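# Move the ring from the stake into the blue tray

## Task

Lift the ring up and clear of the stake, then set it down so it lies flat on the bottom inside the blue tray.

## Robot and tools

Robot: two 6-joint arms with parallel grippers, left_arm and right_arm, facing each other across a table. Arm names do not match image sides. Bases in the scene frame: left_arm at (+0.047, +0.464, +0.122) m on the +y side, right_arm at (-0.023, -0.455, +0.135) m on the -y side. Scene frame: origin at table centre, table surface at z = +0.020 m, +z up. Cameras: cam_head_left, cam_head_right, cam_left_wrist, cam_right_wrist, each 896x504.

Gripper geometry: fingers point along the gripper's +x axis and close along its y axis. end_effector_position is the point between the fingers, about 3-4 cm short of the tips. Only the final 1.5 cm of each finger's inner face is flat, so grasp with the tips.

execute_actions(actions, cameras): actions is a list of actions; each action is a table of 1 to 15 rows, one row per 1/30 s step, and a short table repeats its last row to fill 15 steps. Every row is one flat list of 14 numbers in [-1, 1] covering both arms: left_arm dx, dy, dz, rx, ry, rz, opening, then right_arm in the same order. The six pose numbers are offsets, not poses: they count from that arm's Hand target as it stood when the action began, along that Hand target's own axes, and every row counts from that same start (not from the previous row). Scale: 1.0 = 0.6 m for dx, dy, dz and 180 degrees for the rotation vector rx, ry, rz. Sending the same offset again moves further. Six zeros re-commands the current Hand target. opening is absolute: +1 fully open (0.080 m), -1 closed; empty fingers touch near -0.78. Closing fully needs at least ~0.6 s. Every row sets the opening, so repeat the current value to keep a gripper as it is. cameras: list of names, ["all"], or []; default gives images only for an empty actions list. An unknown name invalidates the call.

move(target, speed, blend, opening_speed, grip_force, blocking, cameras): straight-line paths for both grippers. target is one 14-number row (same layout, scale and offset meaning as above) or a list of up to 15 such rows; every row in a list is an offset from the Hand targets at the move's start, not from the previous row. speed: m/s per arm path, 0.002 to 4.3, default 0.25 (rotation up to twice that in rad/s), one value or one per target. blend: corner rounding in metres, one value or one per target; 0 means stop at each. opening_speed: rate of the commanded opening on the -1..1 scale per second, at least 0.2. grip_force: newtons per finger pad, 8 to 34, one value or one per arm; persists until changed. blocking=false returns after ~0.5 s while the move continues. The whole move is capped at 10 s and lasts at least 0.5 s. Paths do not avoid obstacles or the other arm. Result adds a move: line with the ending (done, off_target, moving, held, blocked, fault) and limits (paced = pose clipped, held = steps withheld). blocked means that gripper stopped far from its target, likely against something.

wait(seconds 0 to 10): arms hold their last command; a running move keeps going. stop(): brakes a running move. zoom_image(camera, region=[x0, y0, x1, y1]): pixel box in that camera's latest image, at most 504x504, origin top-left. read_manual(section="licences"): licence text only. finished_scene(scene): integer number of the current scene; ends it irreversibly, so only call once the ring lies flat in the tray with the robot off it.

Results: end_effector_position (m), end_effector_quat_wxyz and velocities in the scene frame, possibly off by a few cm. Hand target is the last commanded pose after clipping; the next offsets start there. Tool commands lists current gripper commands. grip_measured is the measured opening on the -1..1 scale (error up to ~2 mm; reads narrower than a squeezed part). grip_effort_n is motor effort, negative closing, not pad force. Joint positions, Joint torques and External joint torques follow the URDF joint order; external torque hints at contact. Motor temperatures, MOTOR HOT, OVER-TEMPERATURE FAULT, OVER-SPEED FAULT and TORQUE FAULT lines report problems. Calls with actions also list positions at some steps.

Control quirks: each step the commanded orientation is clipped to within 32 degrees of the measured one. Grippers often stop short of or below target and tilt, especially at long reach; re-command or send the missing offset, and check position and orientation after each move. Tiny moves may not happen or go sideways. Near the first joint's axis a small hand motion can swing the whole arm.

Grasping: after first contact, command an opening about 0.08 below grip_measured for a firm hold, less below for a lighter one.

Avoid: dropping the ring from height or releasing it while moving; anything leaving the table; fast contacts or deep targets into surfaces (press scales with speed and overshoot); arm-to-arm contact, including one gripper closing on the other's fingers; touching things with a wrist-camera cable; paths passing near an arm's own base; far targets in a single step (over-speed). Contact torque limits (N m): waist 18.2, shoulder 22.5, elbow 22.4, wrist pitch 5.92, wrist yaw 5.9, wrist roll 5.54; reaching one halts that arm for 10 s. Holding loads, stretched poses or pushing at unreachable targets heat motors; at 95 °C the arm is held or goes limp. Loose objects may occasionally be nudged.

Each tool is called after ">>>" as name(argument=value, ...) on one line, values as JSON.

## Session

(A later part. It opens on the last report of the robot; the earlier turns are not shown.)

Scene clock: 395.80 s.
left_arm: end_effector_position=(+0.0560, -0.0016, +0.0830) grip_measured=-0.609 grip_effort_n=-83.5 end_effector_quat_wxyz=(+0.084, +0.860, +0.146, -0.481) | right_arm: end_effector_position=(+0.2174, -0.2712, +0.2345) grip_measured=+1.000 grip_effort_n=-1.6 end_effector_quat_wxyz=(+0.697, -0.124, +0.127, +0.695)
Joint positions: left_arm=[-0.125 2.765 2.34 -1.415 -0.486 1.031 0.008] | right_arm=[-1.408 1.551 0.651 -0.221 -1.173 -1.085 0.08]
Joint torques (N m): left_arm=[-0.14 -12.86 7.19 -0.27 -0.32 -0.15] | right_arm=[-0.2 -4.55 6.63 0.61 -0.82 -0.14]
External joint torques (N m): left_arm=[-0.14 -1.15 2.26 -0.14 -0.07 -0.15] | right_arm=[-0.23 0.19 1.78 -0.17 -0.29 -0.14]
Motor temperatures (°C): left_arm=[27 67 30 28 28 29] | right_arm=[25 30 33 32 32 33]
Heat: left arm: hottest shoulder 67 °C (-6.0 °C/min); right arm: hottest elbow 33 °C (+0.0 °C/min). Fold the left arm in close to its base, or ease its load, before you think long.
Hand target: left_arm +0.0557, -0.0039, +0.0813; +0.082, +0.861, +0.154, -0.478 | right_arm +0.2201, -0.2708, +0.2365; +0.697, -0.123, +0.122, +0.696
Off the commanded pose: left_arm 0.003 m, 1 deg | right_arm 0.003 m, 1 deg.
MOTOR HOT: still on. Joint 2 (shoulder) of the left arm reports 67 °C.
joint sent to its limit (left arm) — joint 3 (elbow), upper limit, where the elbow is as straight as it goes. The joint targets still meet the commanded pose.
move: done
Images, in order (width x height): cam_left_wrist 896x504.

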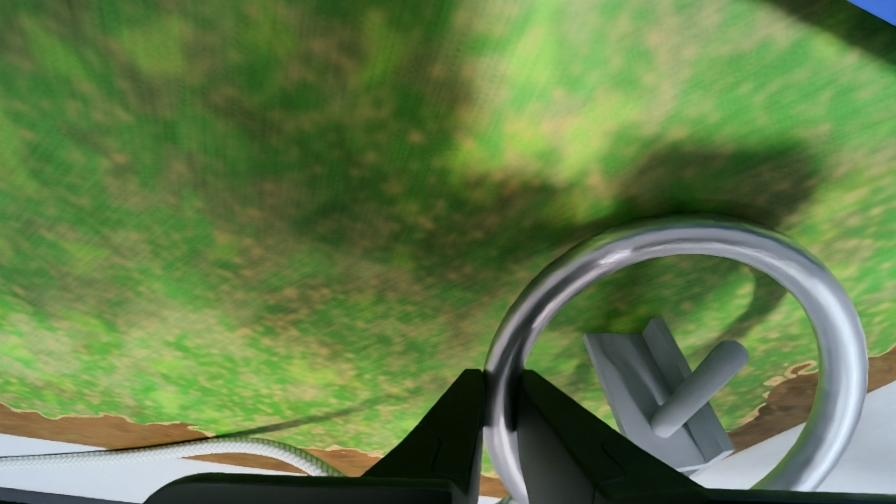

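>>> move(target=[-0.0156,0,0.006,0,0,0,-0.75,0,0,0,0,0,0,1], speed=0.05, cameras=["cam_left_wrist"])

Scene clock: 419.33 s.
left_arm: end_effector_position=(+0.0497, -0.0022, +0.0827) grip_measured=-0.609 grip_effort_n=-83.5 end_effector_quat_wxyz=(+0.083, +0.861, +0.141, -0.482) | right_arm: end_effector_position=(+0.2174, -0.2712, +0.2345) grip_measured=+1.000 grip_effort_n=-1.6 end_effector_quat_wxyz=(+0.697, -0.124, +0.127, +0.695)
Joint positions: left_arm=[-0.138 2.765 2.34 -1.412 -0.485 1.027 0.008] | right_arm=[-1.408 1.551 0.651 -0.221 -1.173 -1.085 0.08]
Joint torques (N m): left_arm=[-0.11 -14.72 7.15 -0.24 -0.29 -0.18] | right_arm=[-0.19 -4.57 6.65 0.61 -0.82 -0.13]
External joint torques (N m): left_arm=[-0.1 -3.05 2.21 -0.14 -0.05 -0.18] | right_arm=[-0.19 0.22 1.73 -0.19 -0.28 -0.14]
Motor temperatures (°C): left_arm=[27 68 34 28 28 29] | right_arm=[25 30 34 32 32 33]
Heat: left arm: hottest shoulder 68 °C (+1.0 °C/min); right arm: hottest elbow 34 °C (+1.0 °C/min). Fold the left arm in close to its base, or ease its load, before you think long.
Hand target: left_arm +0.0482, -0.0066, +0.0873; +0.082, +0.861, +0.154, -0.478 | right_arm +0.2201, -0.2708, +0.2365; +0.697, -0.123, +0.122, +0.696
Off the commanded pose: left_arm 0.007 m, 2 deg | right_arm 0.003 m, 1 deg.
MOTOR HOT: still on. Joint 2 (shoulder) of the left arm reports 68 °C.
joint sent to its limit (left arm) — joint 3 (elbow), upper limit, where the elbow is as straight as it goes. The joint targets still meet the commanded pose.
move: done
Images, in order (width x height): cam_left_wrist 896x504.

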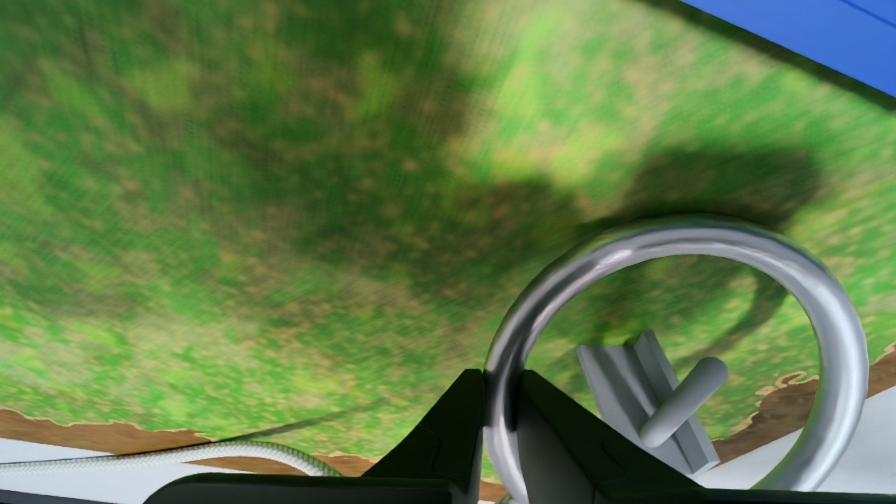

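>>> move(target=[-0.0425,0,-0.0265,0,0,0,-0.75,0,0,0,0,0,0,1], speed=0.08, cameras=["cam_left_wrist"])

Scene clock: 428.43 s.
left_arm: end_effector_position=(+0.0498, -0.0012, +0.1034) grip_measured=-0.609 grip_effort_n=-83.5 end_effector_quat_wxyz=(+0.086, +0.860, +0.139, -0.483) | right_arm: end_effector_position=(+0.2174, -0.2712, +0.2345) grip_measured=+1.000 grip_effort_n=-1.6 end_effector_quat_wxyz=(+0.697, -0.124, +0.127, +0.695)
Joint positions: left_arm=[-0.138 2.724 2.342 -1.448 -0.485 1.028 0.008] | right_arm=[-1.408 1.551 0.651 -0.221 -1.173 -1.085 0.08]
Joint torques (N m): left_arm=[-0.27 -17.4 7.05 -0.54 -0.38 0.12] | right_arm=[-0.21 -4.58 6.63 0.6 -0.82 -0.14]
External joint torques (N m): left_arm=[-0.28 -5.78 2.09 -0.41 -0.13 0.12] | right_arm=[-0.21 0.16 1.71 -0.2 -0.29 -0.14]
Motor temperatures (°C): left_arm=[27 70 34 28 28 29] | right_arm=[25 30 34 32 32 33]
Heat: left arm: hottest shoulder 70 °C (+5.0 °C/min); right arm: hottest elbow 34 °C (+1.0 °C/min). Fold the left arm in close to its base, or ease its load, before you think long.
Hand target: left_arm +0.0483, -0.0068, +0.1173; +0.082, +0.861, +0.154, -0.478 | right_arm +0.2201, -0.2708, +0.2365; +0.697, -0.123, +0.122, +0.696
Off the commanded pose: left_arm 0.015 m, 2 deg | right_arm 0.003 m, 1 deg.
MOTOR HOT: still on. Joint 2 (shoulder) of the left arm reports 70 °C.
joint sent to its limit (left arm) — joint 3 (elbow), upper limit, where the elbow is as straight as it goes. The joint targets are off in orientation, not in position.
move: off_target (left_arm)
Images, in order (width x height): cam_left_wrist 896x504.

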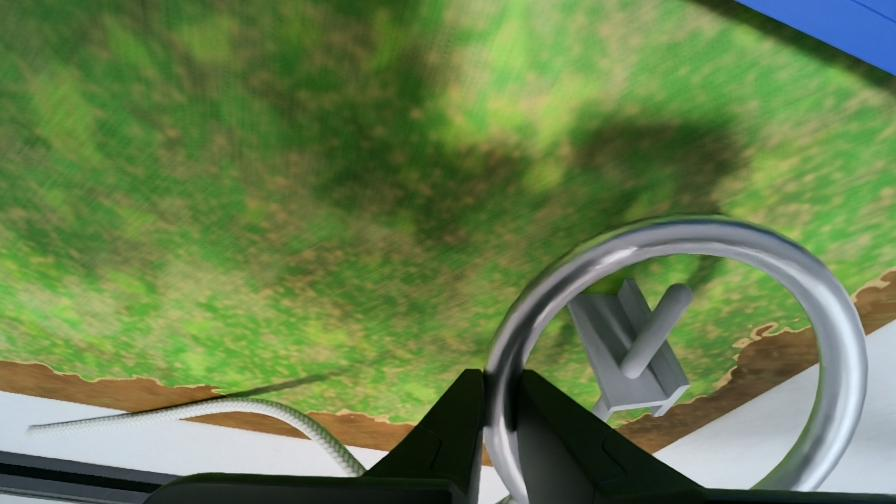

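>>> move(target=[[-0.0638,0,-0.0398,0,0,0,-0.75,0,0,0,0,0,0,1],[-0.1861,-0.1232,0.1316,0,-0.1778,0,-0.75,0,0,0,0,0,0,1]], speed=[0.1,0.13], blend=[0.01,0], cameras=["cam_left_wrist","cam_head_left","cam_head_right"])

Scene clock: 447.83 s.
left_arm: end_effector_position=(-0.0945, +0.0199, +0.1582) grip_measured=-0.609 grip_effort_n=-83.5 end_effector_quat_wxyz=(+0.112, +0.702, +0.132, -0.691) | right_arm: end_effector_position=(+0.2174, -0.2712, +0.2345) grip_measured=+1.000 grip_effort_n=-2.1 end_effector_quat_wxyz=(+0.697, -0.124, +0.127, +0.695)
Joint positions: left_arm=[-0.302 2.439 2.119 -1.283 0 0.915 0.008] | right_arm=[-1.408 1.551 0.651 -0.221 -1.173 -1.085 0.08]
Joint torques (N m): left_arm=[-0.11 -17.18 5.44 0.32 0.14 -0.17] | right_arm=[-0.19 -4.58 6.62 0.6 -0.83 -0.13]
External joint torques (N m): left_arm=[-0.19 -6.26 0.07 0.08 0.1 -0.17] | right_arm=[-0.21 0.18 1.71 -0.18 -0.29 -0.14]
Motor temperatures (°C): left_arm=[27 71 32 28 28 29] | right_arm=[25 30 34 32 32 33]
Heat: left arm: hottest shoulder 71 °C (+4.0 °C/min); right arm: hottest elbow 34 °C (+1.0 °C/min). Fold the left arm in close to its base, or ease its load, before you think long.
Hand target: left_arm -0.0954, +0.0190, +0.1706; +0.121, +0.696, +0.126, -0.697 | right_arm +0.2201, -0.2708, +0.2365; +0.697, -0.123, +0.122, +0.696
Off the commanded pose: left_arm 0.012 m, 2 deg | right_arm 0.003 m, 1 deg.
MOTOR HOT: still on. Joint 2 (shoulder) of the left arm reports 71 °C.
move: off_target (left_arm)
Images, in order (width x height): cam_head_left 896x504, cam_head_right 896x504, cam_left_wrist 896x504.

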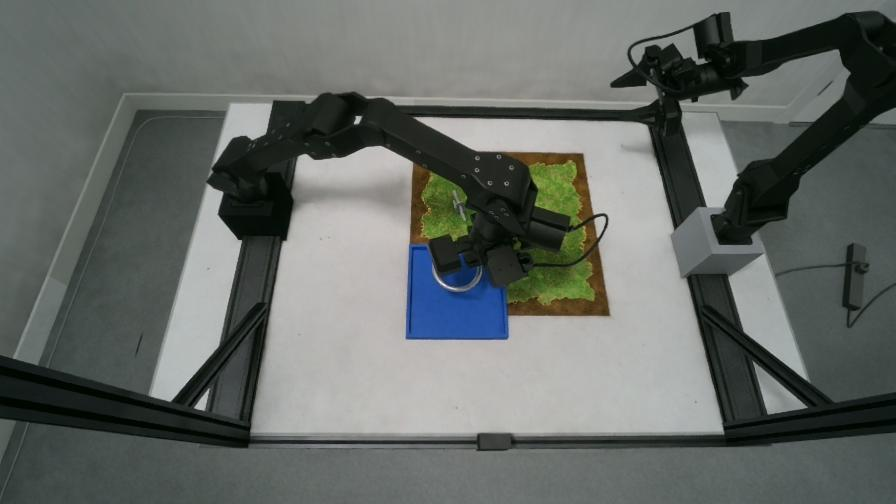

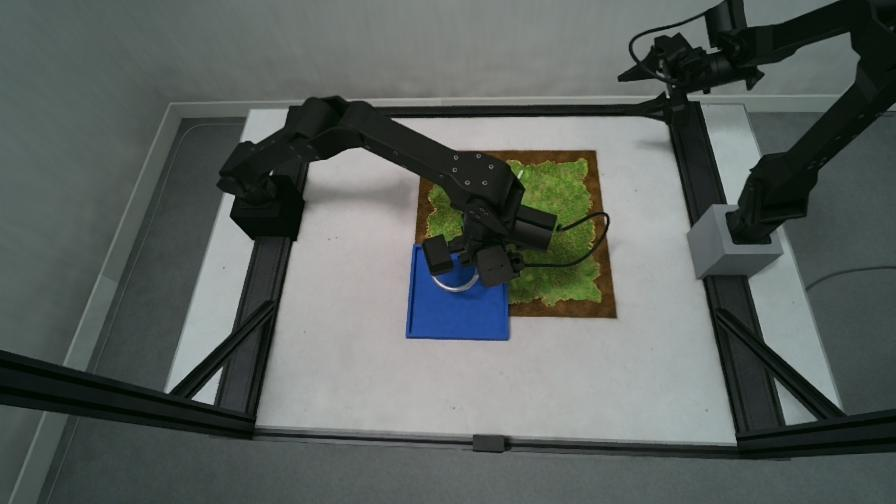

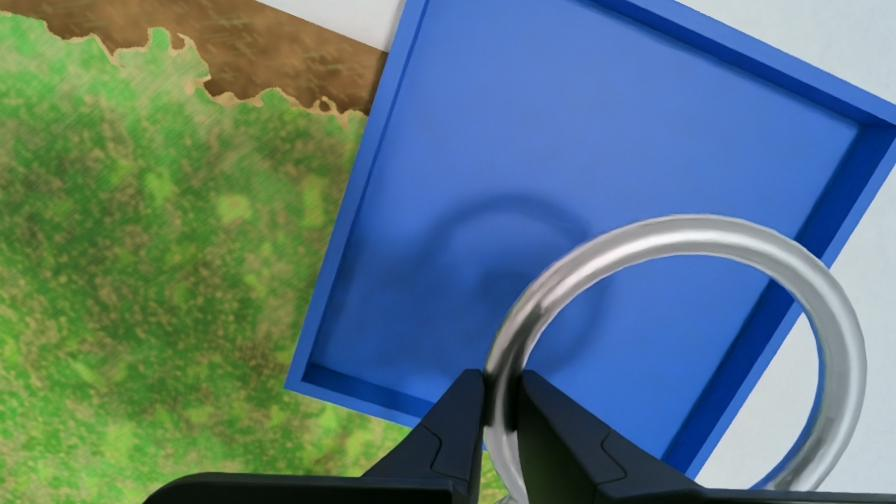

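>>> move(target=[[0.1177,0,0.0333,0,0,0,-0.75,0,0,0,0,0,0,1],[0.1577,0,0.0333,0,0,0,-0.75,0,0,0,0,0,0,1]], speed=[0.13,0.05], blend=[0.01,0], cameras=["cam_left_wrist"])

Scene clock: 477.40 s.
left_arm: end_effector_position=(-0.1138, +0.0107, +0.0798) grip_measured=-0.609 grip_effort_n=-83.5 end_effector_quat_wxyz=(+0.123, +0.696, +0.121, -0.697) | right_arm: end_effector_position=(+0.2174, -0.2712, +0.2345) grip_measured=+1.000 grip_effort_n=-1.6 end_effector_quat_wxyz=(+0.697, -0.124, +0.127, +0.695)
Joint positions: left_arm=[-0.334 2.551 2.008 -1.025 0 0.881 0.008] | right_arm=[-1.408 1.551 0.651 -0.221 -1.173 -1.085 0.08]
Joint torques (N m): left_arm=[-0.22 -12.77 5.42 0.4 0.13 -0.18] | right_arm=[-0.2 -4.57 6.63 0.61 -0.82 -0.13]
External joint torques (N m): left_arm=[-0.12 -1.3 0.05 0.05 0.08 -0.18] | right_arm=[-0.21 0.19 1.78 -0.16 -0.29 -0.13]
Motor temperatures (°C): left_arm=[27 76 31 28 28 29] | right_arm=[25 30 34 32 32 33]
Heat: left arm: hottest shoulder 76 °C (+9.1 °C/min); right arm: hottest elbow 34 °C (+0.0 °C/min). Fold the left arm in close to its base, or ease its load, before you think long.
Hand target: left_arm -0.1144, +0.0126, +0.0761; +0.121, +0.696, +0.125, -0.697 | right_arm +0.2201, -0.2708, +0.2365; +0.697, -0.123, +0.122, +0.696
Off the commanded pose: left_arm 0.004 m, 1 deg | right_arm 0.003 m, 1 deg.
MOTOR HOT: still on. Joint 2 (shoulder) of the left arm reports 76 °C.
move: done
Images, in order (width x height): cam_left_wrist 896x504.

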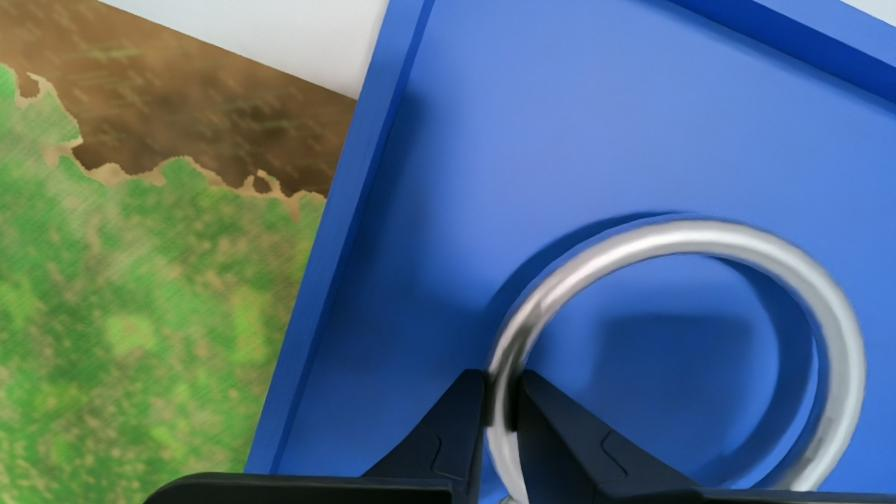

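>>> move(target=[0.0125,0,0,0,0,0,-0.75,0,0,0,0,0,0,1], speed=0.03, cameras=["cam_left_wrist"])

>>> move(target=[0.005,0,0,0,0,0,-0.75,0,0,0,0,0,0,1], speed=0.03, cameras=["cam_left_wrist"])

Scene clock: 482.53 s.
left_arm: end_effector_position=(-0.1142, +0.0100, +0.0739) grip_measured=-0.609 grip_effort_n=-83.5 end_effector_quat_wxyz=(+0.125, +0.695, +0.120, -0.698) | right_arm: end_effector_position=(+0.2174, -0.2712, +0.2345) grip_measured=+1.000 grip_effort_n=-1.6 end_effector_quat_wxyz=(+0.697, -0.124, +0.127, +0.695)
Joint positions: left_arm=[-0.334 2.559 2 -1.004 0.001 0.881 0.008] | right_arm=[-1.408 1.551 0.651 -0.221 -1.173 -1.085 0.08]
Joint torques (N m): left_arm=[-0.23 -12.52 5.26 0.46 0.12 -0.18] | right_arm=[-0.19 -4.57 6.65 0.61 -0.82 -0.13]
External joint torques (N m): left_arm=[-0.22 -1.14 0 0.13 0.09 -0.18] | right_arm=[-0.19 0.13 1.81 -0.16 -0.29 -0.14]
Motor temperatures (°C): left_arm=[27 74 31 28 28 29] | right_arm=[25 30 34 32 32 33]
Heat: left arm: hottest shoulder 74 °C (+5.0 °C/min); right arm: hottest elbow 34 °C (+0.0 °C/min). Fold the left arm in close to its base, or ease its load, before you think long.
Hand target: left_arm -0.1145, +0.0126, +0.0686; +0.121, +0.696, +0.125, -0.697 | right_arm +0.2201, -0.2708, +0.2365; +0.697, -0.123, +0.122, +0.696
Off the commanded pose: left_arm 0.006 m, 1 deg | right_arm 0.003 m, 1 deg.
MOTOR HOT: still on. Joint 2 (shoulder) of the left arm reports 74 °C.
move: done
Images, in order (width x height): cam_left_wrist 896x504.

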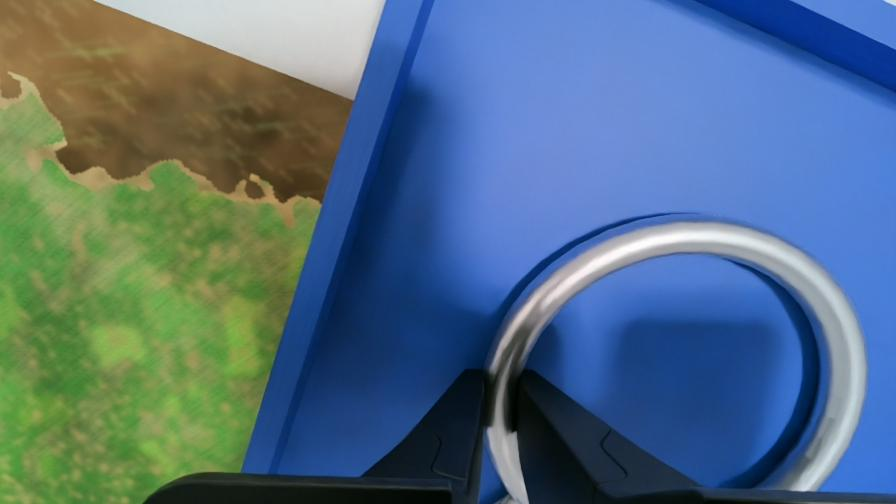

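Scene clock: 483.23 s.
left_arm: end_effector_position=(-0.1143, +0.0096, +0.0731) grip_measured=-0.609 grip_effort_n=-83.5 end_effector_quat_wxyz=(+0.126, +0.694, +0.119, -0.698) | right_arm: end_effector_position=(+0.2174, -0.2712, +0.2345) grip_measured=+1.000 grip_effort_n=-2.1 end_effector_quat_wxyz=(+0.697, -0.124, +0.127, +0.695)
Joint positions: left_arm=[-0.334 2.559 1.997 -0.998 0.001 0.881 0.008] | right_arm=[-1.408 1.551 0.651 -0.221 -1.173 -1.085 0.08]
Joint torques (N m): left_arm=[-0.21 -11.95 5.14 0.7 0.13 -0.17] | right_arm=[-0.21 -4.56 6.65 0.61 -0.82 -0.14]
External joint torques (N m): left_arm=[-0.22 -0.61 -0.09 0.37 0.09 -0.17] | right_arm=[-0.21 0.19 1.78 -0.18 -0.29 -0.14]
Motor temperatures (°C): left_arm=[27 74 31 28 28 29] | right_arm=[25 30 34 32 32 33]
Heat: left arm: hottest shoulder 74 °C (+5.1 °C/min); right arm: hottest elbow 34 °C (+0.0 °C/min). Fold the left arm in close to its base, or ease its load, before you think long.
Hand target: left_arm -0.1145, +0.0126, +0.0655; +0.121, +0.696, +0.125, -0.697 | right_arm +0.2201, -0.2708, +0.2365; +0.697, -0.123, +0.122, +0.696
Off the commanded pose: left_arm 0.008 m, 1 deg | right_arm 0.003 m, 1 deg.
MOTOR HOT: still on. Joint 2 (shoulder) of the left arm reports 74 °C.
move: done
Images, in order (width x height): cam_left_wrist 896x504.

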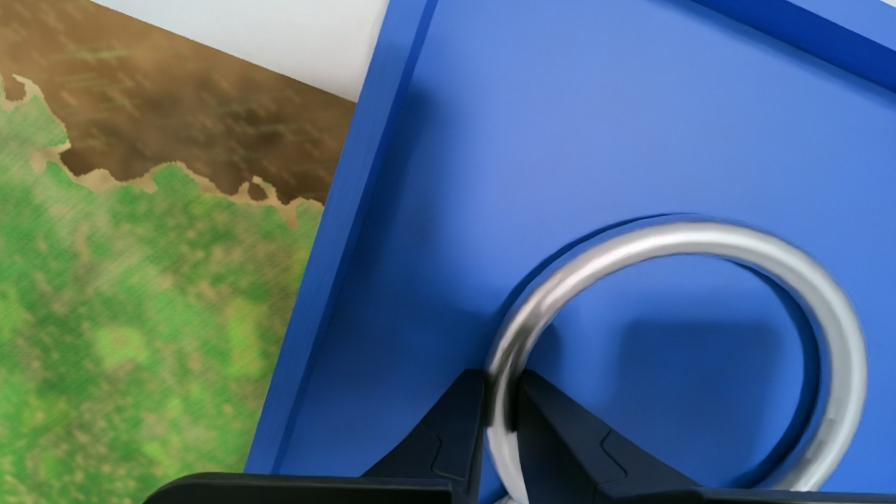

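>>> move(target=[0.0067,0,0,0,0,0,-0.75,0,0,0,0,0,0,1], speed=0.03, cameras=["cam_left_wrist","cam_right_wrist"])

Scene clock: 491.53 s.
left_arm: end_effector_position=(-0.1144, +0.0094, +0.0721) grip_measured=-0.609 grip_effort_n=-83.5 end_effector_quat_wxyz=(+0.126, +0.694, +0.119, -0.699) | right_arm: end_effector_position=(+0.2174, -0.2712, +0.2345) grip_measured=+1.000 grip_effort_n=-2.1 end_effector_quat_wxyz=(+0.697, -0.124, +0.127, +0.695)
Joint positions: left_arm=[-0.334 2.559 1.993 -0.991 0.001 0.881 0.008] | right_arm=[-1.408 1.551 0.651 -0.221 -1.173 -1.085 0.08]
Joint torques (N m): left_arm=[-0.23 -11.17 5.03 1.01 0.12 -0.18] | right_arm=[-0.21 -4.58 6.65 0.6 -0.82 -0.13]
External joint torques (N m): left_arm=[-0.22 0.1 -0.19 0.68 0.08 -0.18] | right_arm=[-0.2 0.17 1.74 -0.19 -0.28 -0.14]
Motor temperatures (°C): left_arm=[27 75 31 28 28 29] | right_arm=[25 30 34 32 32 33]
Heat: left arm: hottest shoulder 75 °C (+6.0 °C/min); right arm: hottest elbow 34 °C (+0.0 °C/min). Fold the left arm in close to its base, or ease its load, before you think long.
Hand target: left_arm -0.1145, +0.0127, +0.0615; +0.121, +0.696, +0.125, -0.697 | right_arm +0.2201, -0.2708, +0.2365; +0.697, -0.123, +0.122, +0.696
Off the commanded pose: left_arm 0.011 m, 1 deg | right_arm 0.003 m, 1 deg.
MOTOR HOT: still on. Joint 2 (shoulder) of the left arm reports 75 °C.
move: off_target (left_arm)
Images, in order (width x height): cam_left_wrist 896x504, cam_right_wrist 896x504.

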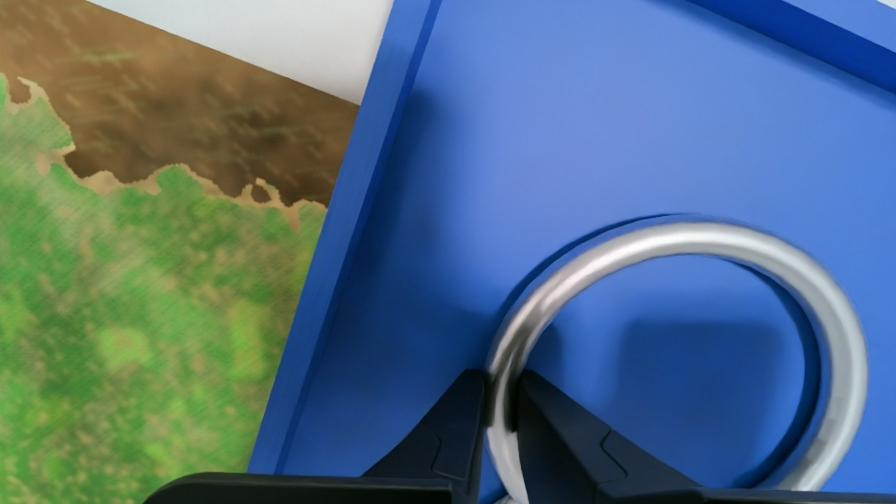

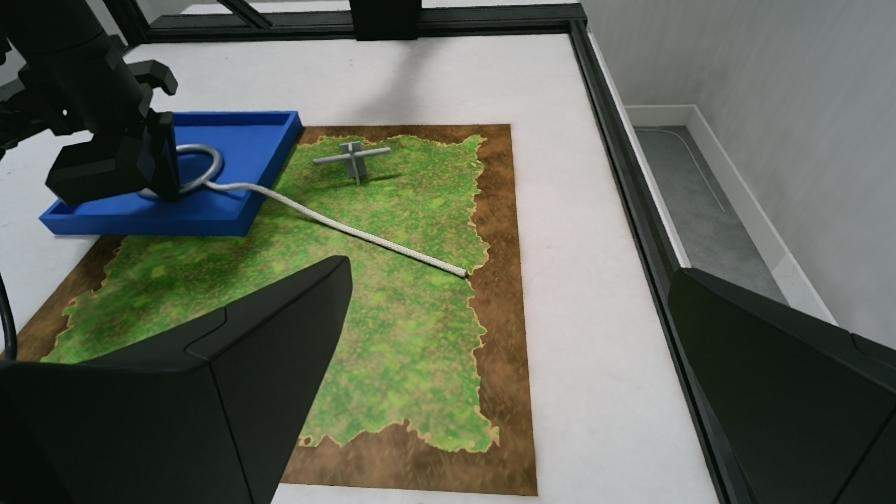

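>>> zoom_image(camera="cam_right_wrist", region=[30, 90, 310, 250])

Scaled by 1.800.

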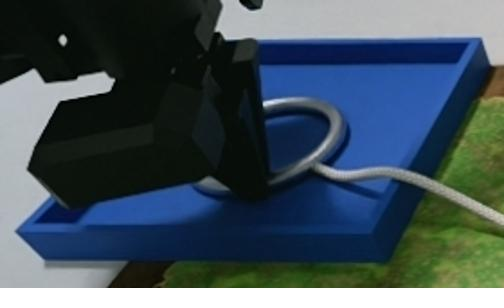

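>>> move(target=[-0.0133,0,0,0,0,0,-0.25,0,0,0,0,0,0,1], speed=0.05, opening_speed=0.5, cameras=["cam_left_wrist","cam_right_wrist"])

Scene clock: 501.67 s.
left_arm: end_effector_position=(-0.1145, +0.0130, +0.0721) grip_measured=-0.255 grip_effort_n=21.6 end_effector_quat_wxyz=(+0.120, +0.696, +0.123, -0.697) | right_arm: end_effector_position=(+0.2174, -0.2712, +0.2345) grip_measured=+1.000 grip_effort_n=-2.6 end_effector_quat_wxyz=(+0.697, -0.124, +0.127, +0.695)
Joint positions: left_arm=[-0.336 2.559 1.993 -1.007 0.004 0.881 0.024] | right_arm=[-1.408 1.551 0.651 -0.221 -1.173 -1.085 0.08]
Joint torques (N m): left_arm=[-0.04 -12.65 6.21 0.45 0.01 -0.17] | right_arm=[-0.19 -4.57 6.62 0.6 -0.82 -0.13]
External joint torques (N m): left_arm=[-0.01 -1.36 1.02 0.16 -0.03 -0.17] | right_arm=[-0.23 0.15 1.75 -0.17 -0.29 -0.14]
Motor temperatures (°C): left_arm=[27 74 31 28 28 29] | right_arm=[25 30 34 32 32 33]
Heat: left arm: hottest shoulder 74 °C (+5.0 °C/min); right arm: hottest elbow 34 °C (+0.0 °C/min). Fold the left arm in close to its base, or ease its load, before you think long.
Hand target: left_arm -0.1145, +0.0126, +0.0695; +0.121, +0.696, +0.125, -0.697 | right_arm +0.2201, -0.2708, +0.2365; +0.697, -0.123, +0.122, +0.696
Off the commanded pose: left_arm 0.003 m, 0 deg | right_arm 0.003 m, 1 deg.
MOTOR HOT: still on. Joint 2 (shoulder) of the left arm reports 74 °C.
move: done
Images, in order (width x height): cam_left_wrist 896x504, cam_right_wrist 896x504.

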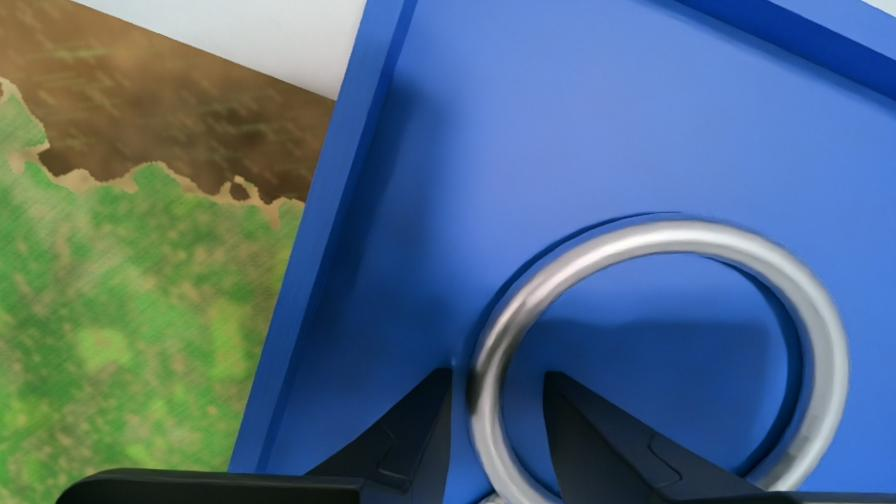

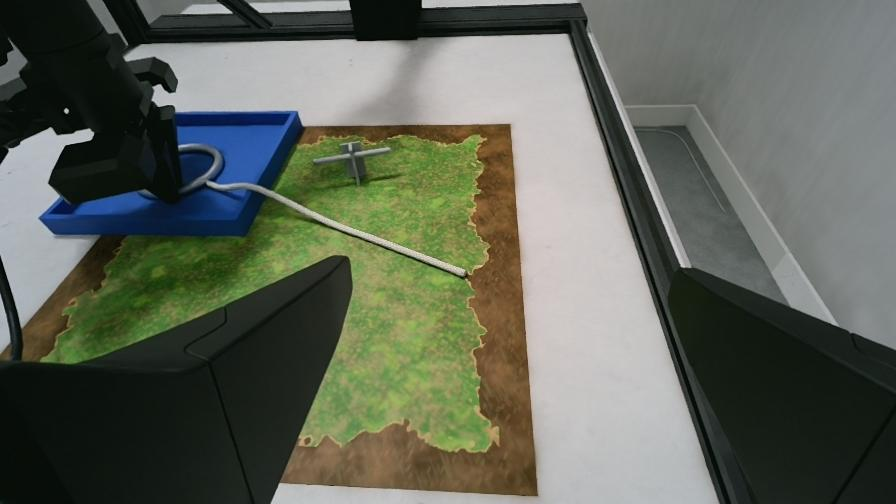

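>>> move(target=[-0.1667,0,0,0,0,0,-0.25,0,0,0,0,0,0,1], speed=0.12, cameras=["cam_left_wrist","cam_right_wrist","cam_head_left"])

>>> zoom_image(camera="cam_right_wrist", region=[30, 90, 310, 250])

Scene clock: 511.67 s.
left_arm: end_effector_position=(-0.1136, +0.0157, +0.1588) grip_measured=-0.254 grip_effort_n=20.7 end_effector_quat_wxyz=(+0.111, +0.701, +0.132, -0.692) | right_arm: end_effector_position=(+0.2174, -0.2712, +0.2345) grip_measured=+1.000 grip_effort_n=-2.6 end_effector_quat_wxyz=(+0.697, -0.124, +0.127, +0.695)
Joint positions: left_arm=[-0.336 2.496 2.225 -1.331 0.004 0.881 0.024] | right_arm=[-1.408 1.551 0.651 -0.221 -1.173 -1.085 0.08]
Joint torques (N m): left_arm=[0.04 -15.73 7.48 0.11 0.01 -0.13] | right_arm=[-0.2 -4.59 6.63 0.6 -0.82 -0.14]
External joint torques (N m): left_arm=[-0.04 -4.57 2.11 -0.15 -0.02 -0.13] | right_arm=[-0.2 0.18 1.71 -0.19 -0.29 -0.14]
Motor temperatures (°C): left_arm=[27 75 32 28 27 29] | right_arm=[25 30 34 32 32 33]
Heat: left arm: hottest shoulder 75 °C (+3.0 °C/min); right arm: hottest elbow 34 °C (+0.0 °C/min). Fold the left arm in close to its base, or ease its load, before you think long.
Hand target: left_arm -0.1143, +0.0121, +0.1696; +0.121, +0.696, +0.125, -0.697 | right_arm +0.2201, -0.2708, +0.2365; +0.697, -0.123, +0.122, +0.696
Off the commanded pose: left_arm 0.011 m, 2 deg | right_arm 0.003 m, 1 deg.
MOTOR HOT: still on. Joint 2 (shoulder) of the left arm reports 75 °C.
move: off_target (left_arm)
Images, in order (width x height): cam_head_left 896x504, cam_left_wrist 896x504, cam_right_wrist 896x504.

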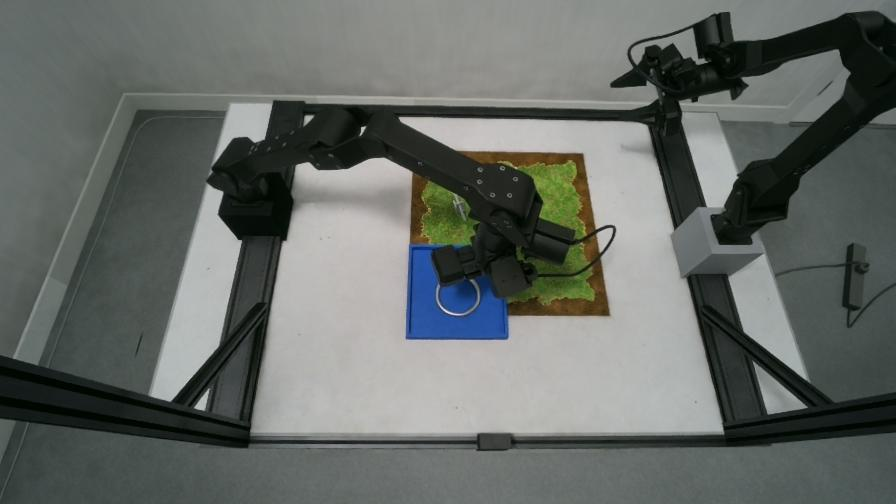

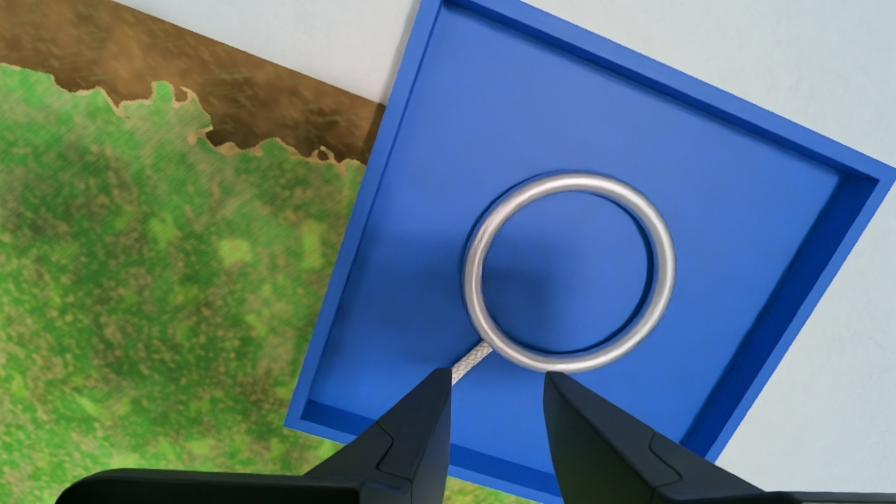

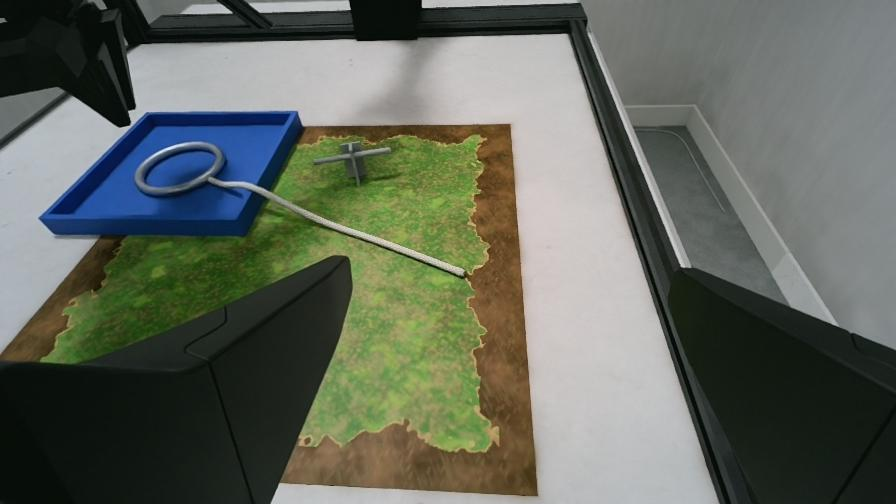

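Scaled by 1.800.

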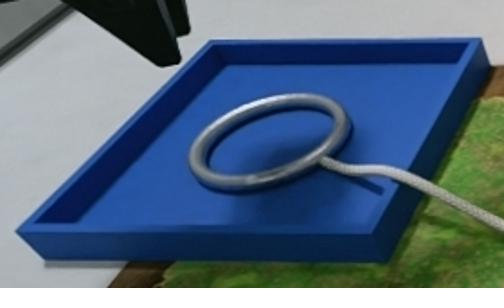

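>>> zoom_image(camera="cam_left_wrist", region=[420, 140, 720, 400])

>>> zoom_image(camera="cam_right_wrist", region=[120, 130, 260, 210])

Scaled by 1.680.

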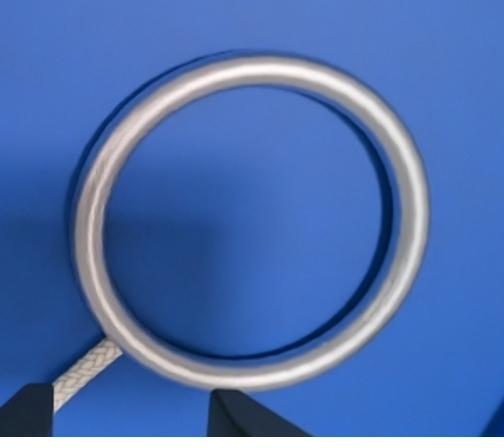

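Scaled by 3.600.

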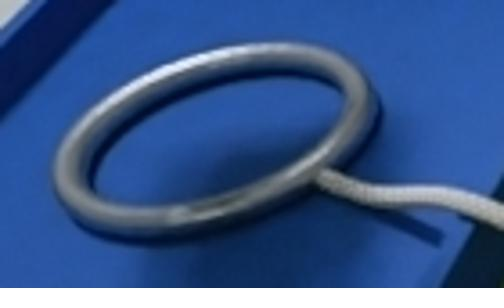

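>>> finished_scene(scene=3)

The scene is finished: the task was done.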